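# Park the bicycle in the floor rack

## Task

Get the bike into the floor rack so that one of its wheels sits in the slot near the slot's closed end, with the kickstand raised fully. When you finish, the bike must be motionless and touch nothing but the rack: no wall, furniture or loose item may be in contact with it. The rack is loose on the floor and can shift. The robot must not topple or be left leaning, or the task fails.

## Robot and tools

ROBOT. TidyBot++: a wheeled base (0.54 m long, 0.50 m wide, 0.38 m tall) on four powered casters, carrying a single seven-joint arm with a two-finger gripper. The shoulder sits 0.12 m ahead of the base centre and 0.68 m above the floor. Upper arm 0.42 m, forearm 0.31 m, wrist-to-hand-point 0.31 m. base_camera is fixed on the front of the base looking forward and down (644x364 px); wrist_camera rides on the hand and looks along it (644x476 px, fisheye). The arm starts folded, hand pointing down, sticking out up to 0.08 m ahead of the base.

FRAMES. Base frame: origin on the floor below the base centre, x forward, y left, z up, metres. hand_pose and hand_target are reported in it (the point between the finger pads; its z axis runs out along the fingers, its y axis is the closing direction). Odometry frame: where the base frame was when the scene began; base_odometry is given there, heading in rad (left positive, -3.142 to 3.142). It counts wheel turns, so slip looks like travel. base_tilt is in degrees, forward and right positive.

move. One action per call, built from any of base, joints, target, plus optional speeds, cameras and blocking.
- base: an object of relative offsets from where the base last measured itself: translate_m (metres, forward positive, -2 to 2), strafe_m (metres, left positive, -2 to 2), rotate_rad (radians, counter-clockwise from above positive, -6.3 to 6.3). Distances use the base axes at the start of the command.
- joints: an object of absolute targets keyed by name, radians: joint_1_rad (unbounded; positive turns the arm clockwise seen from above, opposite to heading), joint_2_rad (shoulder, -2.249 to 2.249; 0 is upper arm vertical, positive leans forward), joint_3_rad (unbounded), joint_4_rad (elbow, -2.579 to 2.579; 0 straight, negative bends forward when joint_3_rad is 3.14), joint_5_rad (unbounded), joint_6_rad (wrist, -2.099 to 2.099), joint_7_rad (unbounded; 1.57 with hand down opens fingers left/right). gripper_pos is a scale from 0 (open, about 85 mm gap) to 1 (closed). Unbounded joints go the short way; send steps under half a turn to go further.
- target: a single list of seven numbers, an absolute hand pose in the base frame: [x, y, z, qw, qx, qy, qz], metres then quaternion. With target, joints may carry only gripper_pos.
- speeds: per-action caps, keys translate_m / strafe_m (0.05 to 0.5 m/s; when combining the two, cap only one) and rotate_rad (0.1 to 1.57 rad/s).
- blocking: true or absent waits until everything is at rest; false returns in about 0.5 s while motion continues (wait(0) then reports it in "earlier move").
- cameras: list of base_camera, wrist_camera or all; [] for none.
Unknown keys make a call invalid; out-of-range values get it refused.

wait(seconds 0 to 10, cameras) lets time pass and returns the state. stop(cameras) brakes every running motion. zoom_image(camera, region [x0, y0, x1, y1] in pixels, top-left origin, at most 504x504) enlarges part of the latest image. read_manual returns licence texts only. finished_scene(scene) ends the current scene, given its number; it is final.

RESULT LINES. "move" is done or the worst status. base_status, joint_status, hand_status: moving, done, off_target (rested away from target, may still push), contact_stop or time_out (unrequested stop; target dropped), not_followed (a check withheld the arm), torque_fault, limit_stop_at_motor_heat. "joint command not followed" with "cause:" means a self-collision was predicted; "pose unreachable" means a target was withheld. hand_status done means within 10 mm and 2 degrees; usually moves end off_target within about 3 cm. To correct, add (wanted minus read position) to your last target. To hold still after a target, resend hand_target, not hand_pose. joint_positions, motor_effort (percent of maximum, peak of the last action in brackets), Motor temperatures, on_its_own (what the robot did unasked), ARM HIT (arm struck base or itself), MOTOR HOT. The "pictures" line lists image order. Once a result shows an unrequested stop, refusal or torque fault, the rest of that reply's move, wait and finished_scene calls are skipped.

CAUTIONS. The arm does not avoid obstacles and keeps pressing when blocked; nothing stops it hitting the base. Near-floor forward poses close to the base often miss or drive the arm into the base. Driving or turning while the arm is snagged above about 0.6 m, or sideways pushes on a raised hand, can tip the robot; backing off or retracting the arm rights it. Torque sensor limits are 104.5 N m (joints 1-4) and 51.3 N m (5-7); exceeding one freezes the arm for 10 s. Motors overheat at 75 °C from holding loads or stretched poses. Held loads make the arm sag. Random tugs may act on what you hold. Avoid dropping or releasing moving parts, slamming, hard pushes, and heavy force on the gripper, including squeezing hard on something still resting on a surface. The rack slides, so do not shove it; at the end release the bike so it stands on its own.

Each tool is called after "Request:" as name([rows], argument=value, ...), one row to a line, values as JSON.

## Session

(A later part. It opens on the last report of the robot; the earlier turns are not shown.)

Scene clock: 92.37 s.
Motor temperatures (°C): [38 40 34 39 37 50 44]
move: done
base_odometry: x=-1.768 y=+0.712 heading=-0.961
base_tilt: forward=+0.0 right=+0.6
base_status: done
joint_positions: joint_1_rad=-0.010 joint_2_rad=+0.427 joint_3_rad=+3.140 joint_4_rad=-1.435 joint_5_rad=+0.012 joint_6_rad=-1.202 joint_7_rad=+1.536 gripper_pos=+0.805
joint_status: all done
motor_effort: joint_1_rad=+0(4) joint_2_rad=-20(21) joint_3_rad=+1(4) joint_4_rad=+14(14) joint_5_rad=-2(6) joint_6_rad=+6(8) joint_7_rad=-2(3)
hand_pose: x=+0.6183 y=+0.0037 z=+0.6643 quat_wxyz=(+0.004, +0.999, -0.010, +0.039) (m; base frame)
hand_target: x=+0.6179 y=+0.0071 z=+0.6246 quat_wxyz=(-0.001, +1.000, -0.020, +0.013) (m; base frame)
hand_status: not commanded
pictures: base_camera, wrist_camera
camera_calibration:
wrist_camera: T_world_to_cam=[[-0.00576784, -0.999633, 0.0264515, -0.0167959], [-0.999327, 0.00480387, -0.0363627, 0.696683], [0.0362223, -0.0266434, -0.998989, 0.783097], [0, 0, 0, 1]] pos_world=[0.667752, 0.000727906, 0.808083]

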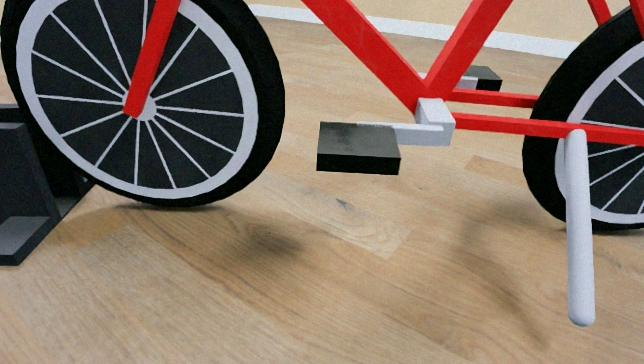

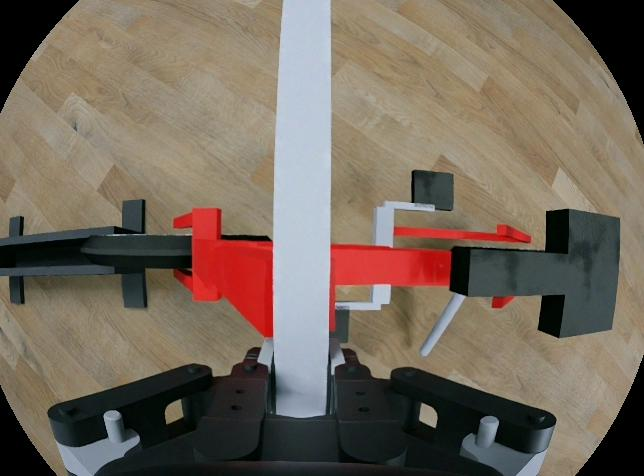

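Request:
move(joints={"joint_7_rad":1.61}, base={"strafe_m":0.07}, speeds={"strafe_m":0.1})

Request:
zoom_image(camera="wrist_camera", region=[0, 130, 280, 340])

Scene clock: 94.03 s.
Motor temperatures (°C): [38 39 34 39 37 50 44]
move: done
base_odometry: x=-1.710 y=+0.752 heading=-0.961
base_tilt: forward=+0.0 right=+0.6
base_status: done
joint_positions: joint_1_rad=-0.014 joint_2_rad=+0.428 joint_3_rad=+3.138 joint_4_rad=-1.435 joint_5_rad=+0.012 joint_6_rad=-1.201 joint_7_rad=+1.600 gripper_pos=+0.805
joint_status: all done
motor_effort: joint_1_rad=+0(6) joint_2_rad=-21(24) joint_3_rad=+0(4) joint_4_rad=+12(15) joint_5_rad=+0(6) joint_6_rad=+1(6) joint_7_rad=+1(1)
hand_pose: x=+0.6190 y=+0.0066 z=+0.6640 quat_wxyz=(+0.005, +0.999, +0.025, +0.039) (m; base frame)
hand_target: x=+0.6179 y=+0.0071 z=+0.6246 quat_wxyz=(+0.000, +1.000, +0.025, +0.013) (m; base frame)
hand_status: not commanded
pictures: base_camera, wrist_camera
camera_calibration:
wrist_camera: T_world_to_cam=[[0.0638743, -0.997482, 0.030828, -0.0598301], [-0.997206, -0.0649946, -0.0368183, 0.69678], [0.0387292, -0.0283901, -0.998846, 0.781137], [0, 0, 0, 1]] pos_world=[0.668403, 0.00778414, 0.807735]

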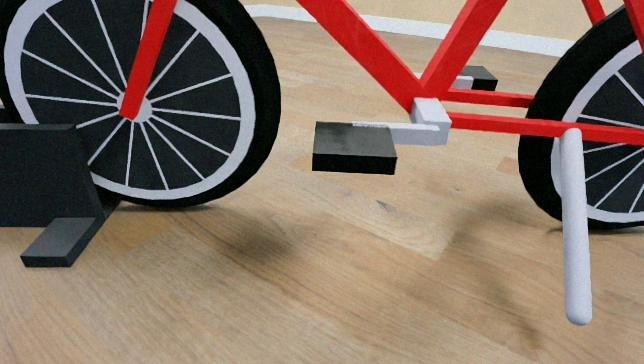

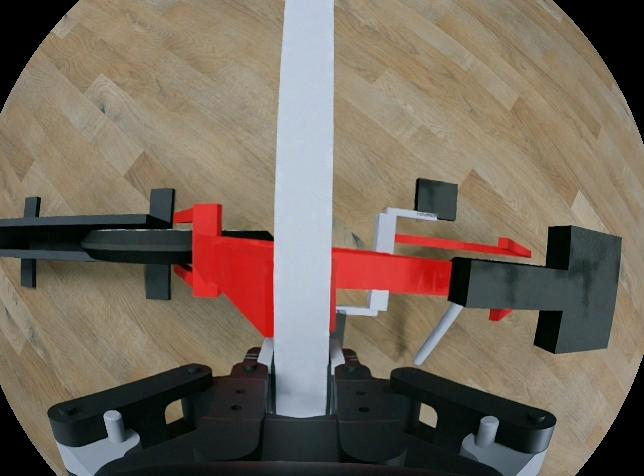

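Scaled by 1.800.

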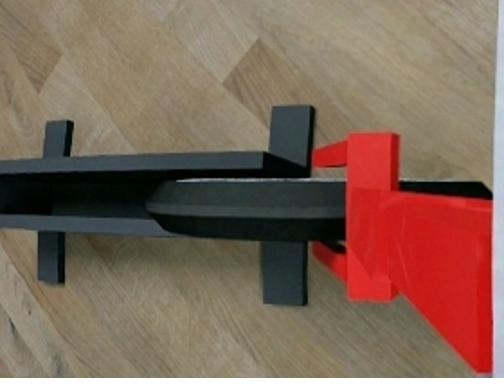

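Request:
move(joints={"joint_7_rad":1.55}, base={"strafe_m":0.10}, speeds={"strafe_m":0.1})

Request:
zoom_image(camera="wrist_camera", region=[0, 130, 280, 340])

Scene clock: 97.40 s.
Motor temperatures (°C): [38 39 34 39 37 50 44]
move: done
base_odometry: x=-1.628 y=+0.809 heading=-0.962
base_tilt: forward=+0.0 right=+0.6
base_status: done
joint_positions: joint_1_rad=+0.018 joint_2_rad=+0.426 joint_3_rad=+3.157 joint_4_rad=-1.434 joint_5_rad=+0.022 joint_6_rad=-1.201 joint_7_rad=+1.570 gripper_pos=+0.805
joint_status: all done
motor_effort: joint_1_rad=-5(7) joint_2_rad=-18(22) joint_3_rad=-3(6) joint_4_rad=+13(13) joint_5_rad=-7(10) joint_6_rad=+6(8) joint_7_rad=-5(5)
hand_pose: x=+0.6190 y=-0.0210 z=+0.6651 quat_wxyz=(+0.014, +0.999, -0.013, +0.040) (m; base frame)
hand_target: x=+0.6179 y=+0.0071 z=+0.6246 quat_wxyz=(-0.001, +1.000, -0.005, +0.013) (m; base frame)
hand_status: not commanded
pictures: base_camera, wrist_camera
camera_calibration:
wrist_camera: T_world_to_cam=[[-0.0128619, -0.998872, 0.0457077, -0.0498368], [-0.999168, 0.0110701, -0.039241, 0.699476], [0.0386907, -0.0461744, -0.998184, 0.780676], [0, 0, 0, 1]] pos_world=[0.668049, -0.0214766, 0.808985]

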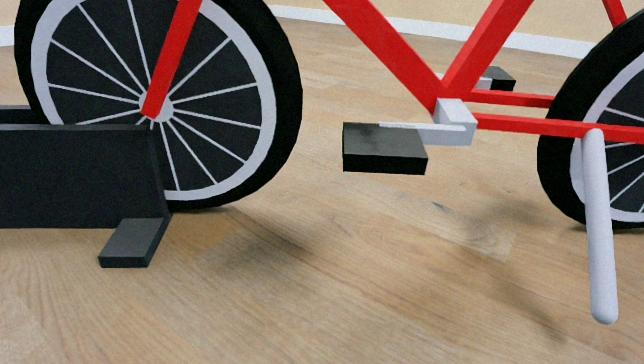

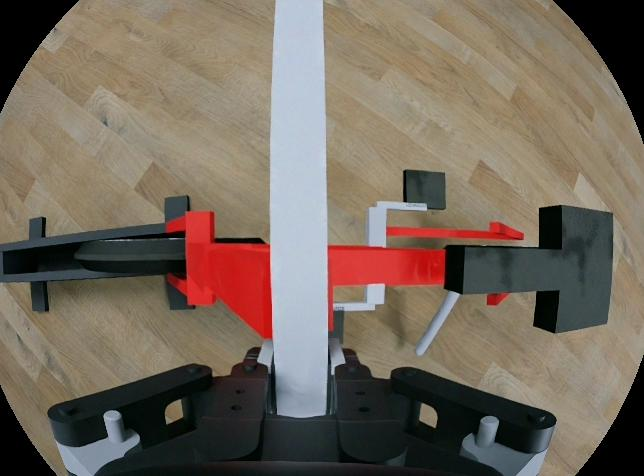

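Scaled by 1.800.

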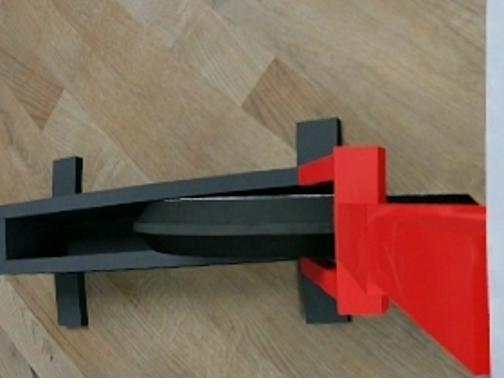

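Request:
move(joints={"joint_7_rad":1.66}, base={"strafe_m":0.06}, speeds={"strafe_m":0.1})

Request:
zoom_image(camera="wrist_camera", region=[0, 130, 280, 340])

Scene clock: 98.77 s.
Motor temperatures (°C): [38 39 34 39 37 50 44]
move: done
base_odometry: x=-1.579 y=+0.843 heading=-0.962
base_tilt: forward=+0.0 right=+0.6
base_status: done
joint_positions: joint_1_rad=+0.068 joint_2_rad=+0.426 joint_3_rad=+3.195 joint_4_rad=-1.433 joint_5_rad=+0.042 joint_6_rad=-1.197 joint_7_rad=+1.652 gripper_pos=+0.805
joint_status: all done
motor_effort: joint_1_rad=-14(17) joint_2_rad=-22(23) joint_3_rad=-11(14) joint_4_rad=+12(13) joint_5_rad=-12(15) joint_6_rad=+2(6) joint_7_rad=-3(5)
hand_pose: x=+0.6168 y=-0.0698 z=+0.6657 quat_wxyz=(+0.035, +0.999, -0.010, +0.039) (m; base frame)
hand_target: x=+0.6179 y=+0.0071 z=+0.6246 quat_wxyz=(+0.000, +0.999, +0.050, +0.013) (m; base frame)
hand_status: not commanded
pictures: base_camera, wrist_camera
camera_calibration:
wrist_camera: T_world_to_cam=[[-0.00969363, -0.996058, 0.0881695, -0.128727], [-0.999277, 0.00640846, -0.0374668, 0.696352], [0.0367541, -0.088469, -0.995401, 0.775549], [0, 0, 0, 1]] pos_world=[0.666096, -0.0640704, 0.809422]

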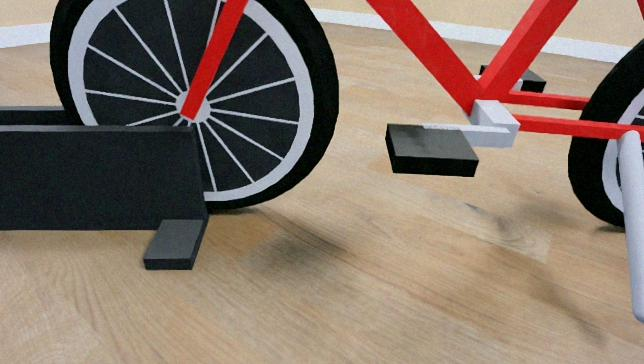

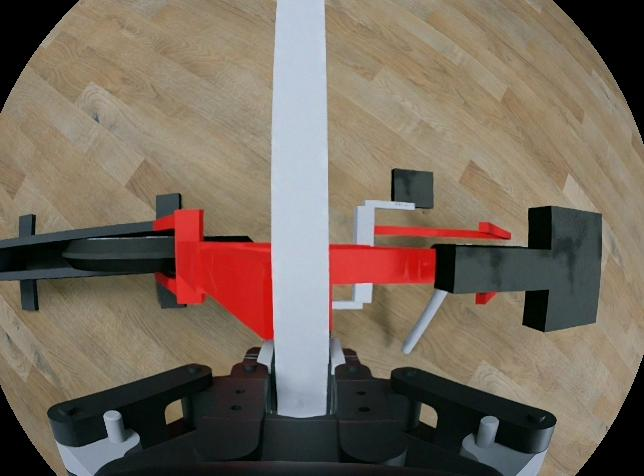

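Scaled by 1.800.

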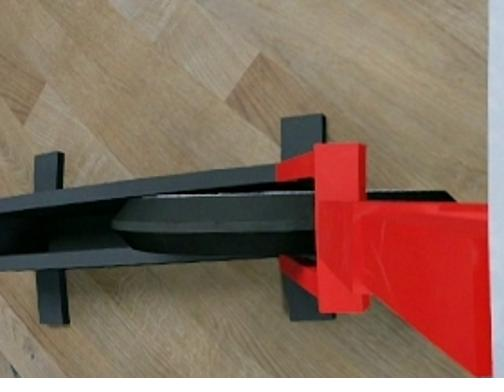

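Request:
zoom_image(camera="base_camera", region=[60, 0, 360, 280])

Scaled by 1.680.

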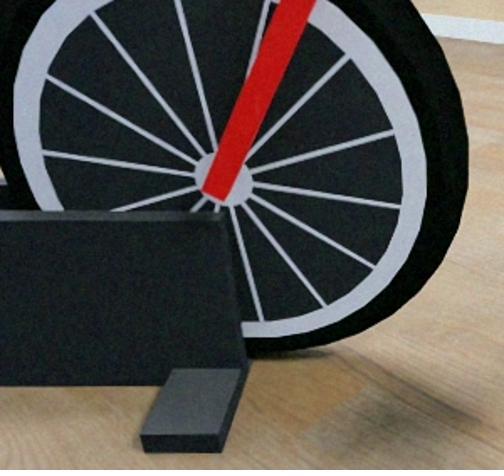

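Request:
move(base={"strafe_m":-0.05}, speeds={"strafe_m":0.1}, joints={"joint_7_rad":1.74})

Request:
zoom_image(camera="wrist_camera", region=[0, 130, 280, 340])

Scene clock: 100.97 s.
Motor temperatures (°C): [38 39 34 39 37 50 44]
move: done
base_odometry: x=-1.620 y=+0.814 heading=-0.962
base_tilt: forward=+0.0 right=+0.6
base_status: done
joint_positions: joint_1_rad=+0.019 joint_2_rad=+0.428 joint_3_rad=+3.164 joint_4_rad=-1.431 joint_5_rad=+0.013 joint_6_rad=-1.188 joint_7_rad=+1.696 gripper_pos=+0.805
joint_status: all done
motor_effort: joint_1_rad=-5(14) joint_2_rad=-22(25) joint_3_rad=-4(11) joint_4_rad=+10(13) joint_5_rad=+1(12) joint_6_rad=+0(2) joint_7_rad=+6(6)
hand_pose: x=+0.6244 y=-0.0224 z=+0.6656 quat_wxyz=(+0.015, +0.998, +0.045, +0.047) (m; base frame)
hand_target: x=+0.6179 y=+0.0071 z=+0.6246 quat_wxyz=(+0.001, +0.996, +0.090, +0.013) (m; base frame)
hand_status: not commanded
pictures: base_camera, wrist_camera
camera_calibration:
wrist_camera: T_world_to_cam=[[0.102306, -0.993362, 0.0525909, -0.12757], [-0.99322, -0.104939, -0.0500219, 0.705701], [0.0552086, -0.0471168, -0.997363, 0.770033], [0, 0, 0, 1]] pos_world=[0.671455, -0.0163863, 0.810011]

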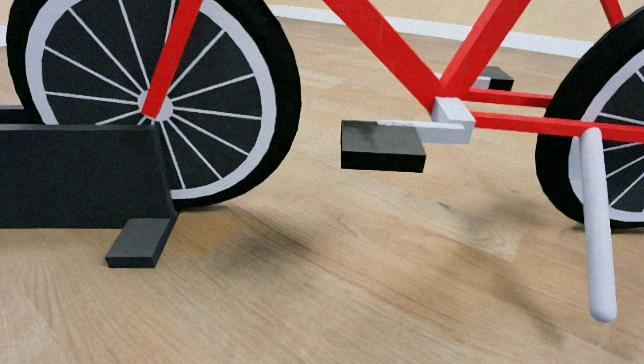

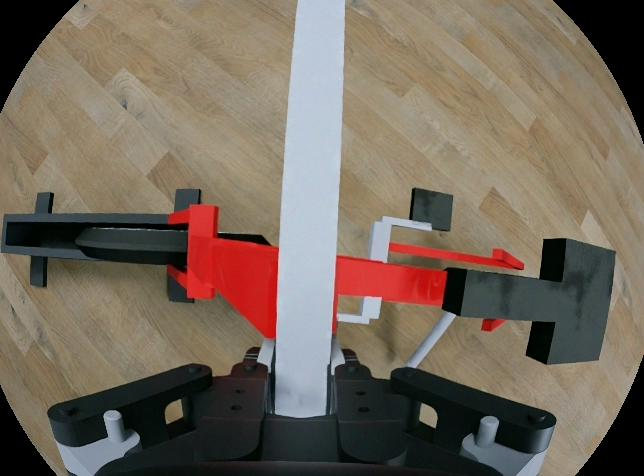

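Scaled by 1.800.

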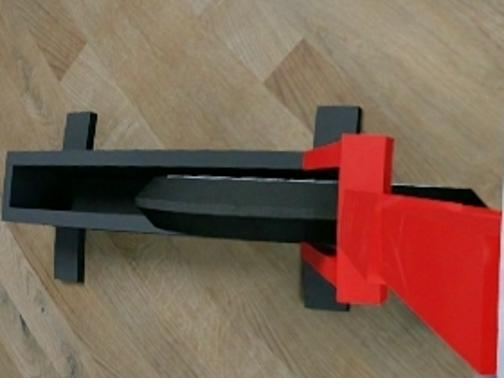

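Request:
move(base={"strafe_m":0.06,"translate_m":0.004}, speeds={"strafe_m":0.1})

Request:
zoom_image(camera="wrist_camera", region=[0, 130, 280, 340])

Scene clock: 102.33 s.
Motor temperatures (°C): [38 39 34 39 37 50 44]
move: done
base_odometry: x=-1.569 y=+0.846 heading=-0.962
base_tilt: forward=+0.0 right=+0.6
base_status: done
joint_positions: joint_1_rad=+0.010 joint_2_rad=+0.427 joint_3_rad=+3.158 joint_4_rad=-1.428 joint_5_rad=+0.007 joint_6_rad=-1.186 joint_7_rad=+1.701 gripper_pos=+0.805
joint_status: not commanded
motor_effort: joint_1_rad=-3(14) joint_2_rad=-19(23) joint_3_rad=-3(11) joint_4_rad=+11(12) joint_5_rad=+2(10) joint_6_rad=+3(7) joint_7_rad=+6(6)
hand_pose: x=+0.6261 y=-0.0131 z=+0.6668 quat_wxyz=(+0.010, +0.997, +0.054, +0.049) (m; base frame)
hand_target: x=+0.6179 y=+0.0071 z=+0.6246 quat_wxyz=(+0.001, +0.996, +0.090, +0.013) (m; base frame)
hand_status: not commanded
pictures: base_camera, wrist_camera
camera_calibration:
wrist_camera: T_world_to_cam=[[0.119548, -0.991803, 0.0451048, -0.124409], [-0.990953, -0.121991, -0.0559584, 0.710729], [0.0610021, -0.0380069, -0.997414, 0.768131], [0, 0, 0, 1]] pos_world=[0.672314, -0.00749314, 0.811527]

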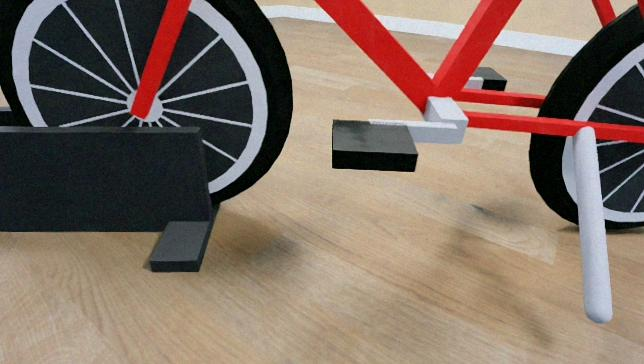

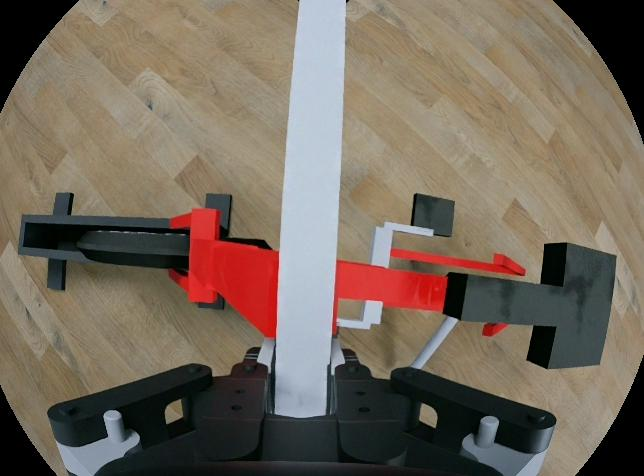

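Scaled by 1.800.

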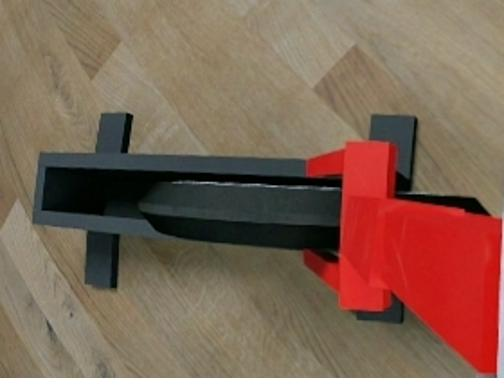

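Moving now. Continue.

Request:
move(base={"strafe_m":0.08}, speeds={"strafe_m":0.1})

Request:
zoom_image(camera="wrist_camera", region=[0, 130, 280, 340])

Scene clock: 103.73 s.
Motor temperatures (°C): [38 39 34 39 37 50 44]
move: done
base_odometry: x=-1.503 y=+0.891 heading=-0.962
base_tilt: forward=+0.0 right=+0.6
base_status: done
joint_positions: joint_1_rad=+0.018 joint_2_rad=+0.427 joint_3_rad=+3.164 joint_4_rad=-1.427 joint_5_rad=+0.013 joint_6_rad=-1.186 joint_7_rad=+1.711 gripper_pos=+0.805
joint_status: not commanded
motor_effort: joint_1_rad=-5(10) joint_2_rad=-19(20) joint_3_rad=-4(9) joint_4_rad=+10(13) joint_5_rad=+0(7) joint_6_rad=+4(6) joint_7_rad=+5(6)
hand_pose: x=+0.6265 y=-0.0218 z=+0.6674 quat_wxyz=(+0.015, +0.997, +0.053, +0.050) (m; base frame)
hand_target: x=+0.6179 y=+0.0071 z=+0.6246 quat_wxyz=(+0.001, +0.996, +0.090, +0.013) (m; base frame)
hand_status: not commanded
pictures: base_camera, wrist_camera
camera_calibration:
wrist_camera: T_world_to_cam=[[0.118144, -0.991505, 0.0544001, -0.138436], [-0.991039, -0.121172, -0.0562076, 0.710424], [0.0623219, -0.047272, -0.996936, 0.767058], [0, 0, 0, 1]] pos_world=[0.672609, -0.0149159, 0.81217]

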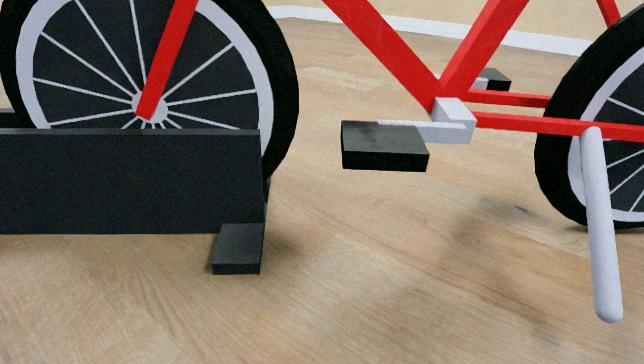

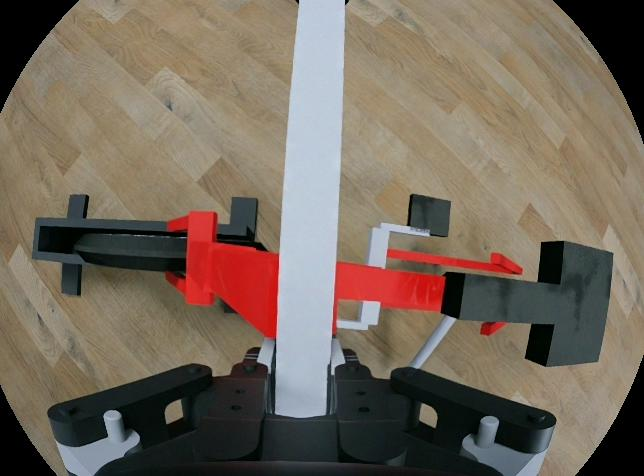

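Scaled by 1.800.

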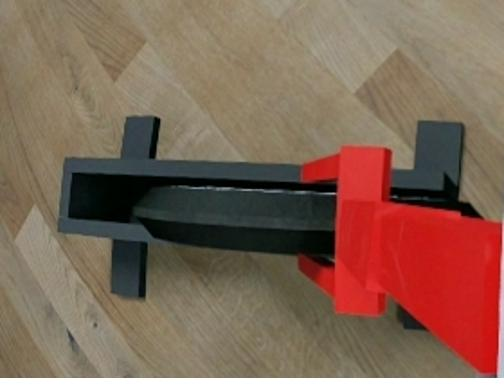

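Request:
move(base={"strafe_m":0.10}, speeds={"strafe_m":0.1})

Request:
zoom_image(camera="wrist_camera", region=[0, 130, 280, 340])

Scene clock: 105.37 s.
Motor temperatures (°C): [38 39 34 39 37 50 44]
move: done
base_odometry: x=-1.421 y=+0.948 heading=-0.962
base_tilt: forward=+0.0 right=+0.6
base_status: done
joint_positions: joint_1_rad=+0.019 joint_2_rad=+0.427 joint_3_rad=+3.164 joint_4_rad=-1.425 joint_5_rad=+0.015 joint_6_rad=-1.186 joint_7_rad=+1.718 gripper_pos=+0.805
joint_status: not commanded
motor_effort: joint_1_rad=-5(11) joint_2_rad=-19(19) joint_3_rad=-3(9) joint_4_rad=+11(13) joint_5_rad=+1(7) joint_6_rad=+4(6) joint_7_rad=+5(5)
hand_pose: x=+0.6272 y=-0.0230 z=+0.6681 quat_wxyz=(+0.017, +0.997, +0.057, +0.051) (m; base frame)
hand_target: x=+0.6179 y=+0.0071 z=+0.6246 quat_wxyz=(+0.001, +0.996, +0.090, +0.013) (m; base frame)
hand_status: not commanded
pictures: base_camera, wrist_camera
camera_calibration:
wrist_camera: T_world_to_cam=[[0.124515, -0.990542, 0.0576504, -0.145821], [-0.990138, -0.127804, -0.057389, 0.711072], [0.0642141, -0.049936, -0.996686, 0.766182], [0, 0, 0, 1]] pos_world=[0.673017, -0.0153041, 0.812858]

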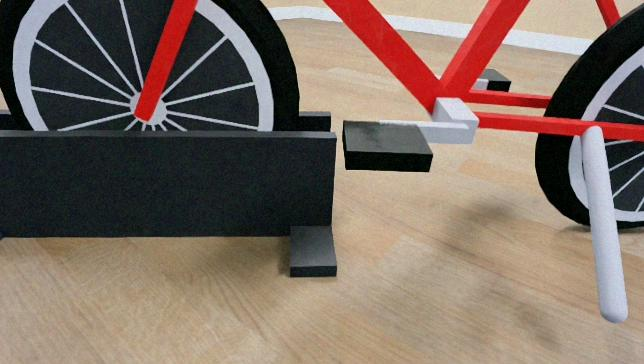

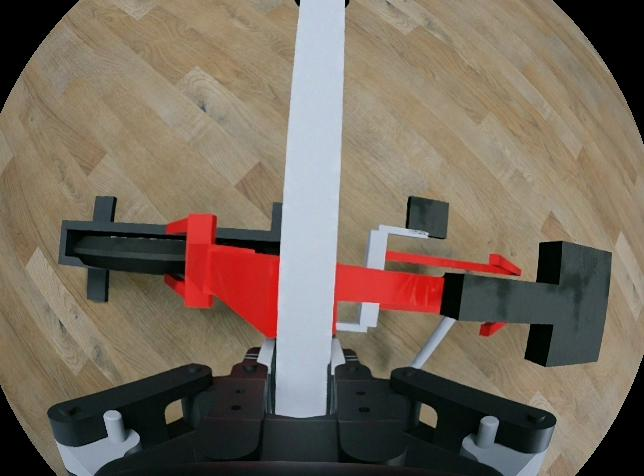

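Scaled by 1.800.

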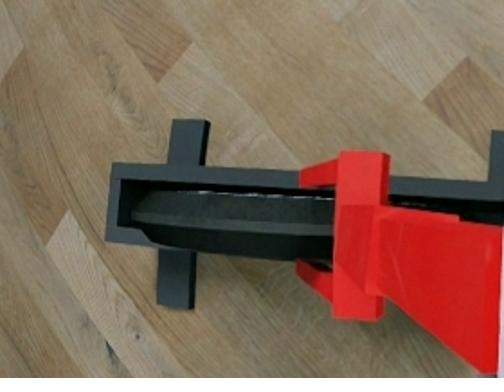

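Request:
move(base={"strafe_m":0.05}, speeds={"strafe_m":0.06})

Request:
zoom_image(camera="wrist_camera", region=[0, 130, 280, 340])

Scene clock: 106.77 s.
Motor temperatures (°C): [38 39 34 39 37 50 44]
move: done
base_odometry: x=-1.380 y=+0.977 heading=-0.962
base_tilt: forward=+0.0 right=+0.6
base_status: done
joint_positions: joint_1_rad=+0.021 joint_2_rad=+0.427 joint_3_rad=+3.165 joint_4_rad=-1.424 joint_5_rad=+0.015 joint_6_rad=-1.186 joint_7_rad=+1.719 gripper_pos=+0.805
joint_status: not commanded
motor_effort: joint_1_rad=-5(10) joint_2_rad=-17(19) joint_3_rad=-4(8) joint_4_rad=+9(12) joint_5_rad=+1(6) joint_6_rad=+4(6) joint_7_rad=+4(5)
hand_pose: x=+0.6274 y=-0.0246 z=+0.6683 quat_wxyz=(+0.017, +0.997, +0.055, +0.051) (m; base frame)
hand_target: x=+0.6179 y=+0.0071 z=+0.6246 quat_wxyz=(+0.001, +0.996, +0.090, +0.013) (m; base frame)
hand_status: not commanded
pictures: base_camera, wrist_camera
camera_calibration:
wrist_camera: T_world_to_cam=[[0.121987, -0.990827, 0.0581539, -0.146231], [-0.990422, -0.125337, -0.0579196, 0.711645], [0.0646772, -0.0505314, -0.996626, 0.765951], [0, 0, 0, 1]] pos_world=[0.673128, -0.0169898, 0.813088]

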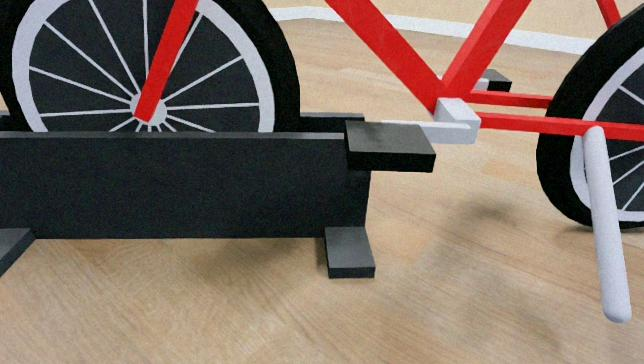

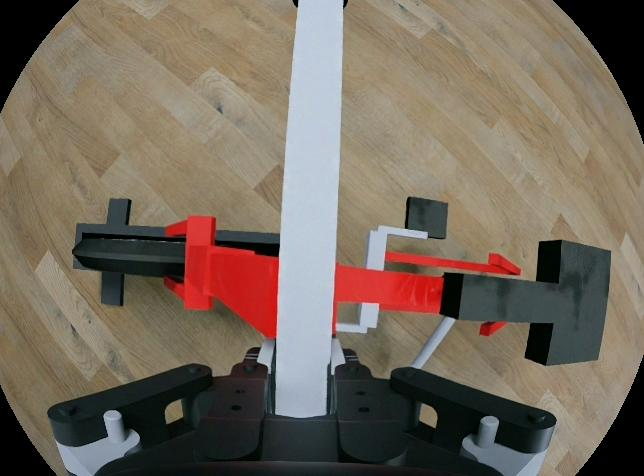

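Scaled by 1.800.

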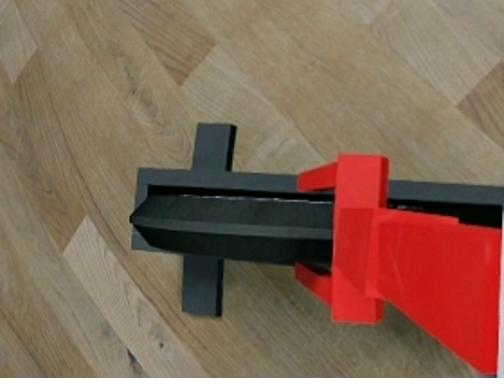

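Request:
move(joints={"gripper_pos":0.6})

Scene clock: 107.93 s.
Motor temperatures (°C): [38 39 34 39 37 50 44]
move: done
base_odometry: x=-1.380 y=+0.977 heading=-0.962
base_tilt: forward=+0.0 right=+0.6
base_status: not commanded
joint_positions: joint_1_rad=+0.014 joint_2_rad=+0.476 joint_3_rad=+3.161 joint_4_rad=-1.445 joint_5_rad=+0.021 joint_6_rad=-1.185 joint_7_rad=+1.721 gripper_pos=+0.600
joint_status: all done
motor_effort: joint_1_rad=-4(8) joint_2_rad=-31(34) joint_3_rad=-3(7) joint_4_rad=+15(16) joint_5_rad=-5(9) joint_6_rad=+0(4) joint_7_rad=+1(4)
hand_pose: x=+0.6182 y=-0.0209 z=+0.6371 quat_wxyz=(+0.016, +0.998, +0.063, +0.017) (m; base frame)
hand_target: x=+0.6179 y=+0.0071 z=+0.6246 quat_wxyz=(+0.001, +0.996, +0.090, +0.013) (m; base frame)
hand_status: not commanded
pictures: base_camera, wrist_camera
camera_calibration:
wrist_camera: T_world_to_cam=[[0.139858, -0.988797, 0.0521573, -0.146845], [-0.990168, -0.139521, 0.010071, 0.65742], [-0.00268115, -0.053053, -0.998588, 0.778452], [0, 0, 0, 1]] pos_world=[0.67358, -0.0121766, 0.778391]

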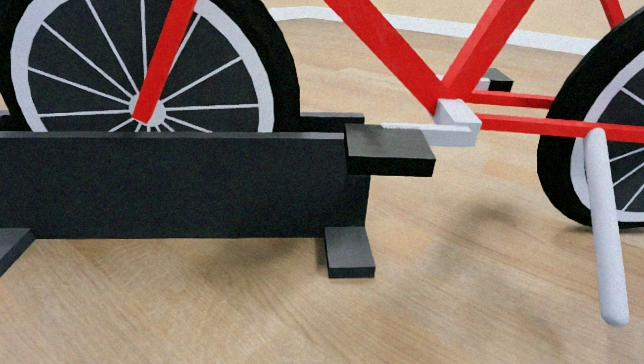

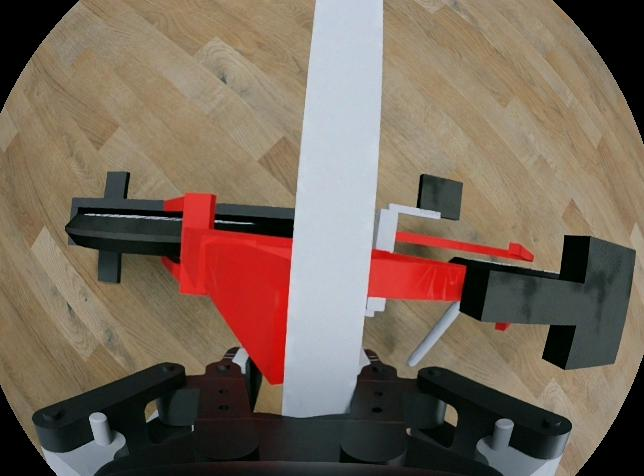

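Request:
move(joints={"gripper_pos":0.1}, cameras=[])

Request:
move(joints={"joint_2_rad":0.42,"joint_4_rad":-1.185,"joint_6_rad":-1.56})

Scene clock: 108.83 s.
Motor temperatures (°C): [38 39 34 39 37 50 44]
move: done
base_odometry: x=-1.380 y=+0.977 heading=-0.962
base_tilt: forward=+0.0 right=+0.6
base_status: not commanded
joint_positions: joint_1_rad=+0.000 joint_2_rad=+0.476 joint_3_rad=+3.153 joint_4_rad=-1.447 joint_5_rad=+0.021 joint_6_rad=-1.185 joint_7_rad=+1.721 gripper_pos=+0.100
joint_status: all done
motor_effort: joint_1_rad=+0(3) joint_2_rad=-33(33) joint_3_rad=-1(3) joint_4_rad=+16(16) joint_5_rad=-1(3) joint_6_rad=+0(1) joint_7_rad=+0(1)
hand_pose: x=+0.6177 y=-0.0102 z=+0.6365 quat_wxyz=(+0.014, +0.997, +0.074, +0.016) (m; base frame)
hand_target: x=+0.6179 y=+0.0071 z=+0.6246 quat_wxyz=(+0.001, +0.996, +0.090, +0.013) (m; base frame)
hand_status: not commanded
pictures: none
No camera images: "cameras" was empty.

Scene clock: 110.50 s.
Motor temperatures (°C): [38 39 34 39 37 50 44]
move: done
base_odometry: x=-1.380 y=+0.977 heading=-0.962
base_tilt: forward=+0.0 right=+0.6
base_status: not commanded
joint_positions: joint_1_rad=+0.000 joint_2_rad=+0.440 joint_3_rad=+3.153 joint_4_rad=-1.191 joint_5_rad=+0.021 joint_6_rad=-1.508 joint_7_rad=+1.721 gripper_pos=+0.100
joint_status: all done
motor_effort: joint_1_rad=+0(0) joint_2_rad=-32(36) joint_3_rad=-1(1) joint_4_rad=+17(18) joint_5_rad=+0(2) joint_6_rad=+0(1) joint_7_rad=+1(1)
hand_pose: x=+0.6130 y=-0.0102 z=+0.7324 quat_wxyz=(+0.013, +0.997, +0.070, +0.000) (m; base frame)
hand_target: x=+0.5974 y=+0.0068 z=+0.7440 quat_wxyz=(-0.001, +0.996, +0.090, -0.012) (m; base frame)
hand_status: not commanded
pictures: base_camera, wrist_camera
camera_calibration:
wrist_camera: T_world_to_cam=[[0.155346, -0.986896, 0.0436435, -0.143735], [-0.987228, -0.153515, 0.0425865, 0.627006], [-0.0353285, -0.0497018, -0.998139, 0.893887], [0, 0, 0, 1]] pos_world=[0.672906, -0.00116856, 0.871794]

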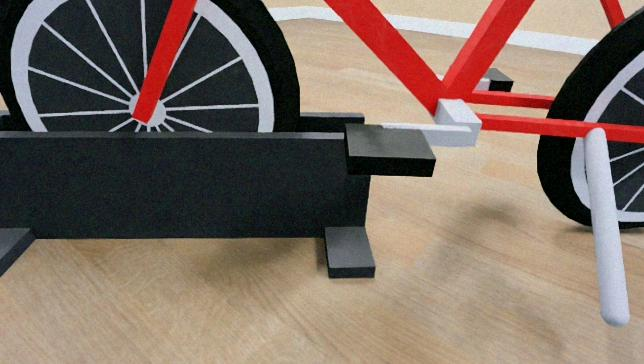

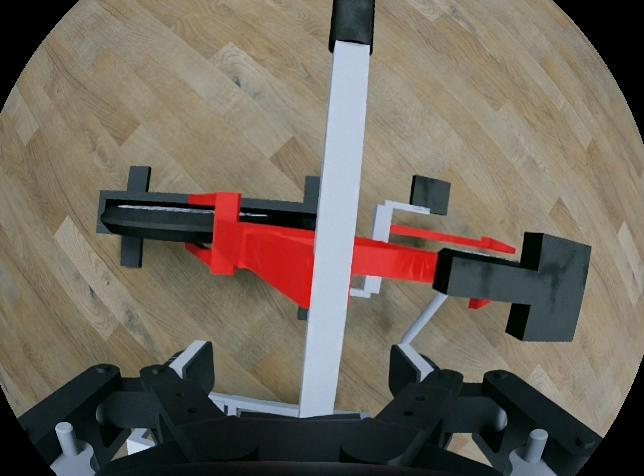

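Request:
move(joints={"joint_1_rad":0.0,"joint_2_rad":-0.2,"joint_4_rad":-2.4,"joint_6_rad":0.1,"joint_7_rad":1.57}, base={"translate_m":-0.06})

Request:
move(base={"strafe_m":-0.74})

Request:
move(base={"rotate_rad":1.571})

Scene clock: 114.30 s.
Motor temperatures (°C): [38 39 34 39 37 50 44]
move: done
base_odometry: x=-1.414 y=+1.026 heading=-0.962
base_tilt: forward=+0.0 right=+0.6
base_status: done
joint_positions: joint_1_rad=+0.000 joint_2_rad=-0.174 joint_3_rad=+3.153 joint_4_rad=-2.386 joint_5_rad=+0.021 joint_6_rad=+0.054 joint_7_rad=+1.617 gripper_pos=+0.100
joint_status: all done
motor_effort: joint_1_rad=+0(1) joint_2_rad=-11(37) joint_3_rad=+0(1) joint_4_rad=+18(20) joint_5_rad=-2(2) joint_6_rad=+7(7) joint_7_rad=+1(2)
hand_pose: x=+0.5573 y=-0.0034 z=+0.7356 quat_wxyz=(+0.017, +0.881, +0.024, +0.472) (m; base frame)
hand_target: x=+0.5583 y=+0.0021 z=+0.7520 quat_wxyz=(+0.000, +0.867, +0.000, +0.498) (m; base frame)
hand_status: not commanded
pictures: base_camera, wrist_camera
camera_calibration:
wrist_camera: T_world_to_cam=[[0.0205525, -0.996932, 0.0755309, -0.076828], [-0.58718, -0.0731812, -0.806142, 0.9746], [0.809196, -0.027782, -0.586882, 0.122377], [0, 0, 0, 1]] pos_world=[0.474817, -0.00187, 0.863289]

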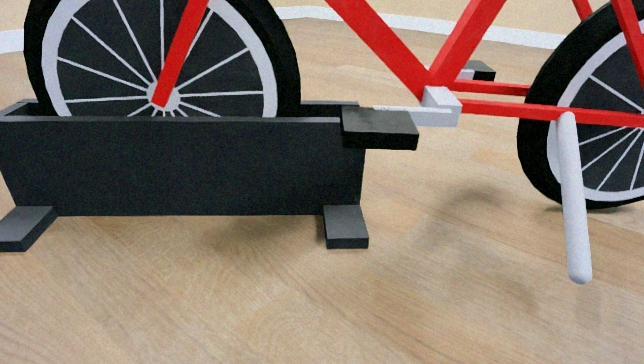

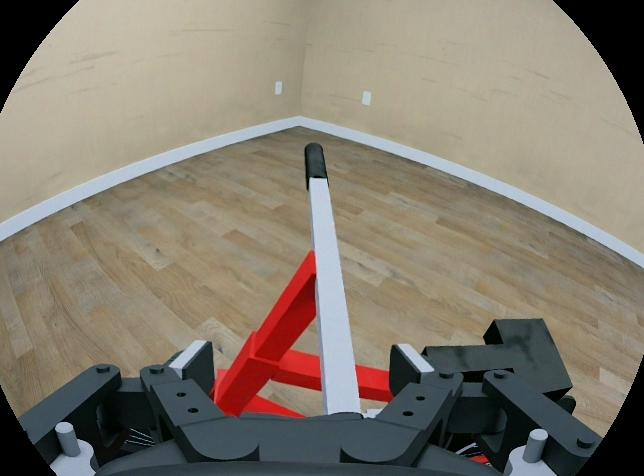

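Scene clock: 116.87 s.
Motor temperatures (°C): [38 39 34 39 37 51 44]
move: done
base_odometry: x=-2.022 y=+0.604 heading=-0.963
base_tilt: forward=+0.0 right=+0.6
base_status: done
joint_positions: joint_1_rad=+0.000 joint_2_rad=-0.175 joint_3_rad=+3.151 joint_4_rad=-2.386 joint_5_rad=+0.021 joint_6_rad=+0.056 joint_7_rad=+1.616 gripper_pos=+0.100
joint_status: not commanded
motor_effort: joint_1_rad=+0(1) joint_2_rad=-11(11) joint_3_rad=+0(2) joint_4_rad=+18(19) joint_5_rad=-1(2) joint_6_rad=+7(8) joint_7_rad=+1(1)
hand_pose: x=+0.5576 y=-0.0023 z=+0.7366 quat_wxyz=(+0.017, +0.880, +0.025, +0.473) (m; base frame)
hand_target: x=+0.5583 y=+0.0021 z=+0.7520 quat_wxyz=(+0.000, +0.867, +0.000, +0.498) (m; base frame)
hand_status: not commanded
pictures: base_camera, wrist_camera
camera_calibration:
wrist_camera: T_world_to_cam=[[0.0223151, -0.996893, 0.0755408, -0.076864], [-0.584297, -0.0743164, -0.80813, 0.975493], [0.811233, -0.0261047, -0.584139, 0.119592], [0, 0, 0, 1]] pos_world=[0.474675, -0.00100818, 0.86399]

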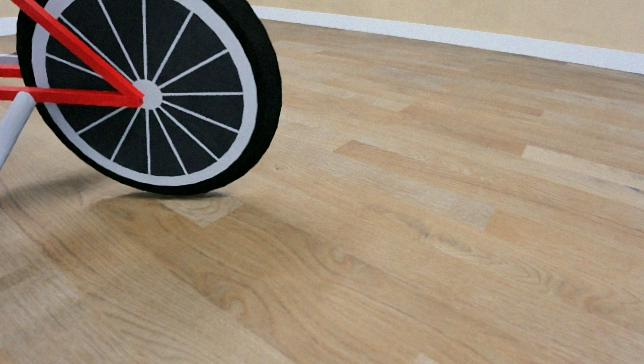

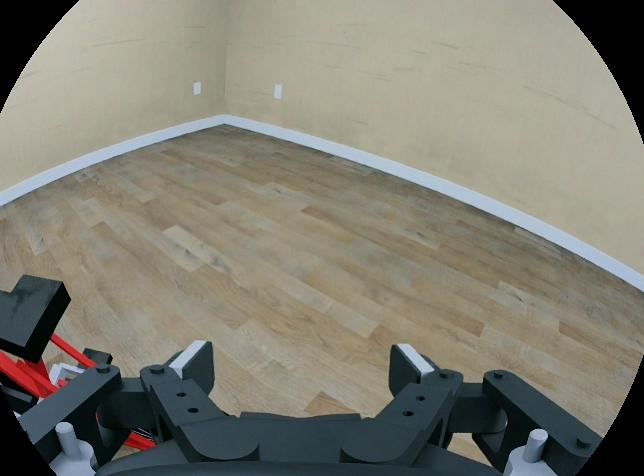

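Scene clock: 119.17 s.
Motor temperatures (°C): [38 39 34 39 37 51 44]
move: done
base_odometry: x=-2.022 y=+0.603 heading=+0.608
base_tilt: forward=+0.0 right=+0.6
base_status: done
joint_positions: joint_1_rad=+0.000 joint_2_rad=-0.175 joint_3_rad=+3.146 joint_4_rad=-2.386 joint_5_rad=+0.021 joint_6_rad=+0.059 joint_7_rad=+1.616 gripper_pos=+0.100
joint_status: not commanded
motor_effort: joint_1_rad=+0(1) joint_2_rad=-11(12) joint_3_rad=+0(2) joint_4_rad=+18(19) joint_5_rad=-2(2) joint_6_rad=+7(7) joint_7_rad=+1(1)
hand_pose: x=+0.5580 y=-0.0003 z=+0.7374 quat_wxyz=(+0.016, +0.880, +0.027, +0.475) (m; base frame)
hand_target: x=+0.5583 y=+0.0021 z=+0.7520 quat_wxyz=(+0.000, +0.867, +0.000, +0.498) (m; base frame)
hand_status: not commanded
pictures: base_camera, wrist_camera
camera_calibration:
wrist_camera: T_world_to_cam=[[0.0265618, -0.996735, 0.0762482, -0.077796], [-0.581452, -0.0774496, -0.809886, 0.976273], [0.813147, -0.0228226, -0.581611, 0.116878], [0, 0, 0, 1]] pos_world=[0.474683, 0.000737472, 0.864579]

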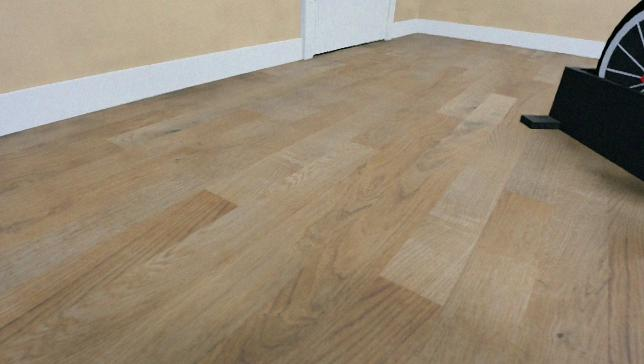

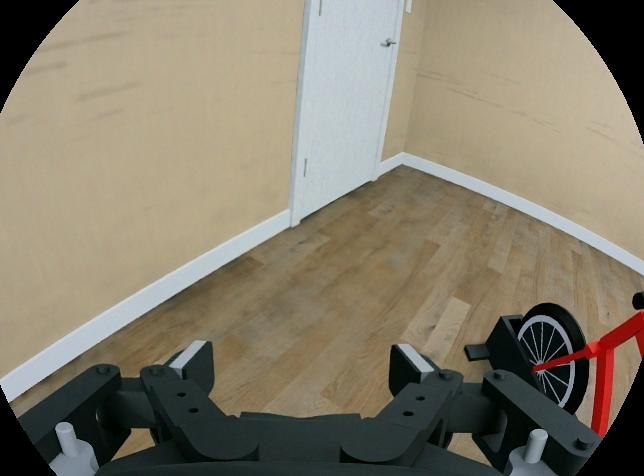

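Request:
move(base={"translate_m":-0.588,"strafe_m":-0.586})

Scene clock: 122.50 s.
Motor temperatures (°C): [38 39 34 39 37 51 44]
move: done
base_odometry: x=-2.169 y=-0.214 heading=+0.608
base_tilt: forward=+0.0 right=+0.6
base_status: done
joint_positions: joint_1_rad=+0.000 joint_2_rad=-0.180 joint_3_rad=+3.146 joint_4_rad=-2.389 joint_5_rad=+0.021 joint_6_rad=+0.060 joint_7_rad=+1.616 gripper_pos=+0.100
joint_status: not commanded
motor_effort: joint_1_rad=+0(1) joint_2_rad=-10(13) joint_3_rad=+0(2) joint_4_rad=+18(19) joint_5_rad=-1(2) joint_6_rad=+7(8) joint_7_rad=+0(1)
hand_pose: x=+0.5568 y=-0.0003 z=+0.7384 quat_wxyz=(+0.016, +0.879, +0.027, +0.476) (m; base frame)
hand_target: x=+0.5583 y=+0.0021 z=+0.7520 quat_wxyz=(+0.000, +0.867, +0.000, +0.498) (m; base frame)
hand_status: not commanded
pictures: base_camera, wrist_camera
camera_calibration:
wrist_camera: T_world_to_cam=[[0.0263433, -0.996743, 0.0762161, -0.0776567], [-0.579072, -0.0773634, -0.811597, 0.976311], [0.814851, -0.0227544, -0.579224, 0.11566], [0, 0, 0, 1]] pos_world=[0.473155, 0.000758742, 0.865283]

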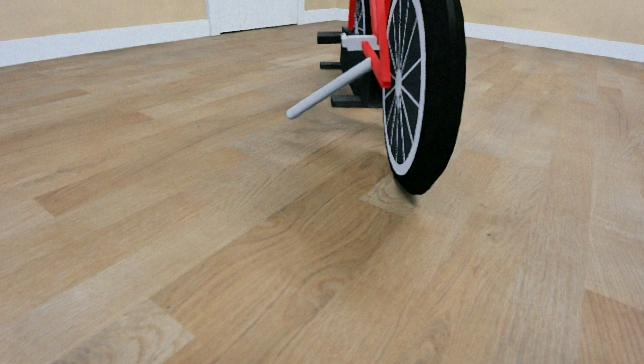

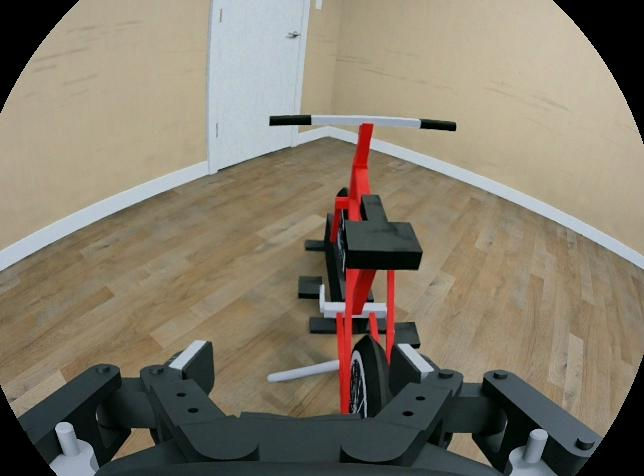

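Request:
move(base={"translate_m":0.29,"strafe_m":0.13}, speeds={"translate_m":0.2}, joints={"joint_1_rad":-0.15,"joint_2_rad":1.142,"joint_4_rad":-1.682,"joint_6_rad":-0.28,"joint_7_rad":-0.336,"gripper_pos":0.3})

Scene clock: 126.10 s.
Motor temperatures (°C): [38 39 34 39 37 51 44]
move: done
base_odometry: x=-2.005 y=+0.059 heading=+0.608
base_tilt: forward=+0.0 right=+0.6
base_status: done
joint_positions: joint_1_rad=-0.133 joint_2_rad=+1.129 joint_3_rad=+3.146 joint_4_rad=-1.693 joint_5_rad=+0.021 joint_6_rad=-0.228 joint_7_rad=-0.287 gripper_pos=+0.300
joint_status: all done
motor_effort: joint_1_rad=+0(2) joint_2_rad=-40(43) joint_3_rad=-1(1) joint_4_rad=+6(20) joint_5_rad=-2(3) joint_6_rad=+1(8) joint_7_rad=+1(1)
hand_pose: x=+0.6227 y=+0.0643 z=+0.2534 quat_wxyz=(-0.036, +0.657, -0.753, +0.029) (m; base frame)
hand_target: x=+0.6056 y=+0.0759 z=+0.2470 quat_wxyz=(-0.016, +0.639, -0.769, +0.009) (m; base frame)
hand_status: not commanded
pictures: base_camera, wrist_camera
camera_calibration:
wrist_camera: T_world_to_cam=[[-0.989952, 0.120659, -0.0737337, 0.620902], [0.116736, 0.991617, 0.0554013, -0.0958509], [0.0798002, 0.0462373, -0.995738, 0.341345], [0, 0, 0, 1]] pos_world=[0.598613, 0.00434701, 0.390982]

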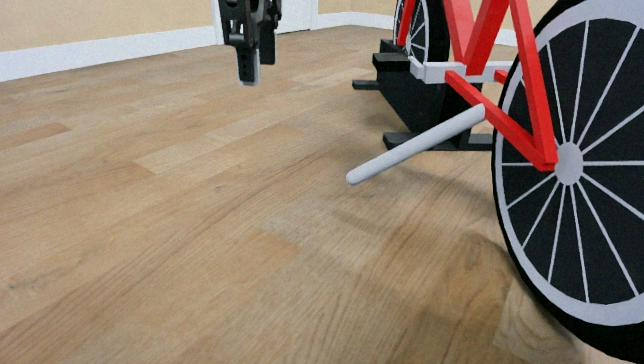

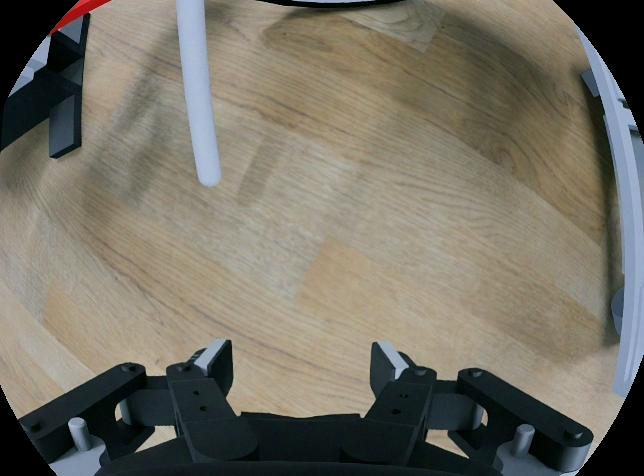

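Request:
move(base={"translate_m":0.095}, speeds={"translate_m":0.1}, joints={"joint_2_rad":1.36,"joint_4_rad":-1.50,"joint_6_rad":-0.34}, cameras=[])

Request:
move(joints={"joint_2_rad":1.565,"joint_4_rad":-1.278,"joint_6_rad":-0.34})

Scene clock: 128.13 s.
Motor temperatures (°C): [38 39 34 39 37 51 44]
move: done
base_odometry: x=-1.927 y=+0.113 heading=+0.608
base_tilt: forward=+0.0 right=+0.6
base_status: done
joint_positions: joint_1_rad=-0.135 joint_2_rad=+1.354 joint_3_rad=+3.146 joint_4_rad=-1.505 joint_5_rad=+0.021 joint_6_rad=-0.291 joint_7_rad=-0.290 gripper_pos=+0.300
joint_status: all done
motor_effort: joint_1_rad=+0(2) joint_2_rad=-42(44) joint_3_rad=-1(2) joint_4_rad=+5(7) joint_5_rad=+0(2) joint_6_rad=+0(2) joint_7_rad=+1(1)
hand_pose: x=+0.6107 y=+0.0633 z=+0.1590 quat_wxyz=(+0.007, +0.658, -0.753, +0.002) (m; base frame)
hand_target: x=+0.5939 y=+0.0741 z=+0.1571 quat_wxyz=(+0.025, +0.638, -0.769, -0.016) (m; base frame)
hand_status: not commanded
pictures: none
No camera images: "cameras" was empty.

Scene clock: 129.67 s.
Motor temperatures (°C): [38 39 34 39 37 51 44]
move: done
base_odometry: x=-1.927 y=+0.113 heading=+0.608
base_tilt: forward=+0.0 right=+0.6
base_status: not commanded
joint_positions: joint_1_rad=-0.135 joint_2_rad=+1.558 joint_3_rad=+3.146 joint_4_rad=-1.288 joint_5_rad=+0.021 joint_6_rad=-0.294 joint_7_rad=-0.290 gripper_pos=+0.300
joint_status: all done
motor_effort: joint_1_rad=+0(1) joint_2_rad=-43(46) joint_3_rad=-1(1) joint_4_rad=+5(6) joint_5_rad=-1(2) joint_6_rad=+0(1) joint_7_rad=+1(1)
hand_pose: x=+0.6277 y=+0.0656 z=+0.0753 quat_wxyz=(+0.002, +0.658, -0.753, +0.005) (m; base frame)
hand_target: x=+0.6134 y=+0.0771 z=+0.0728 quat_wxyz=(+0.017, +0.638, -0.770, -0.011) (m; base frame)
hand_status: not commanded
pictures: base_camera, wrist_camera
camera_calibration:
wrist_camera: T_world_to_cam=[[-0.992761, 0.119377, 0.01321, 0.607833], [0.11974, 0.992311, 0.0313365, -0.0879653], [-0.00936758, 0.0326915, -0.999422, 0.220706], [0, 0, 0, 1]] pos_world=[0.616034, 0.00751219, 0.215305]

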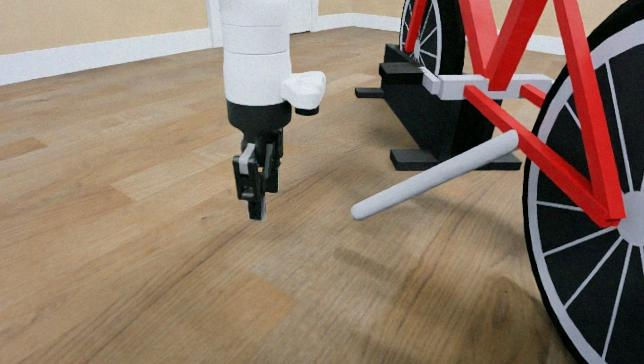

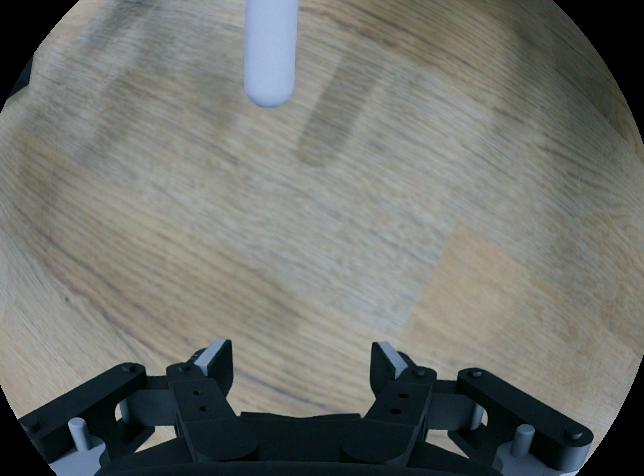

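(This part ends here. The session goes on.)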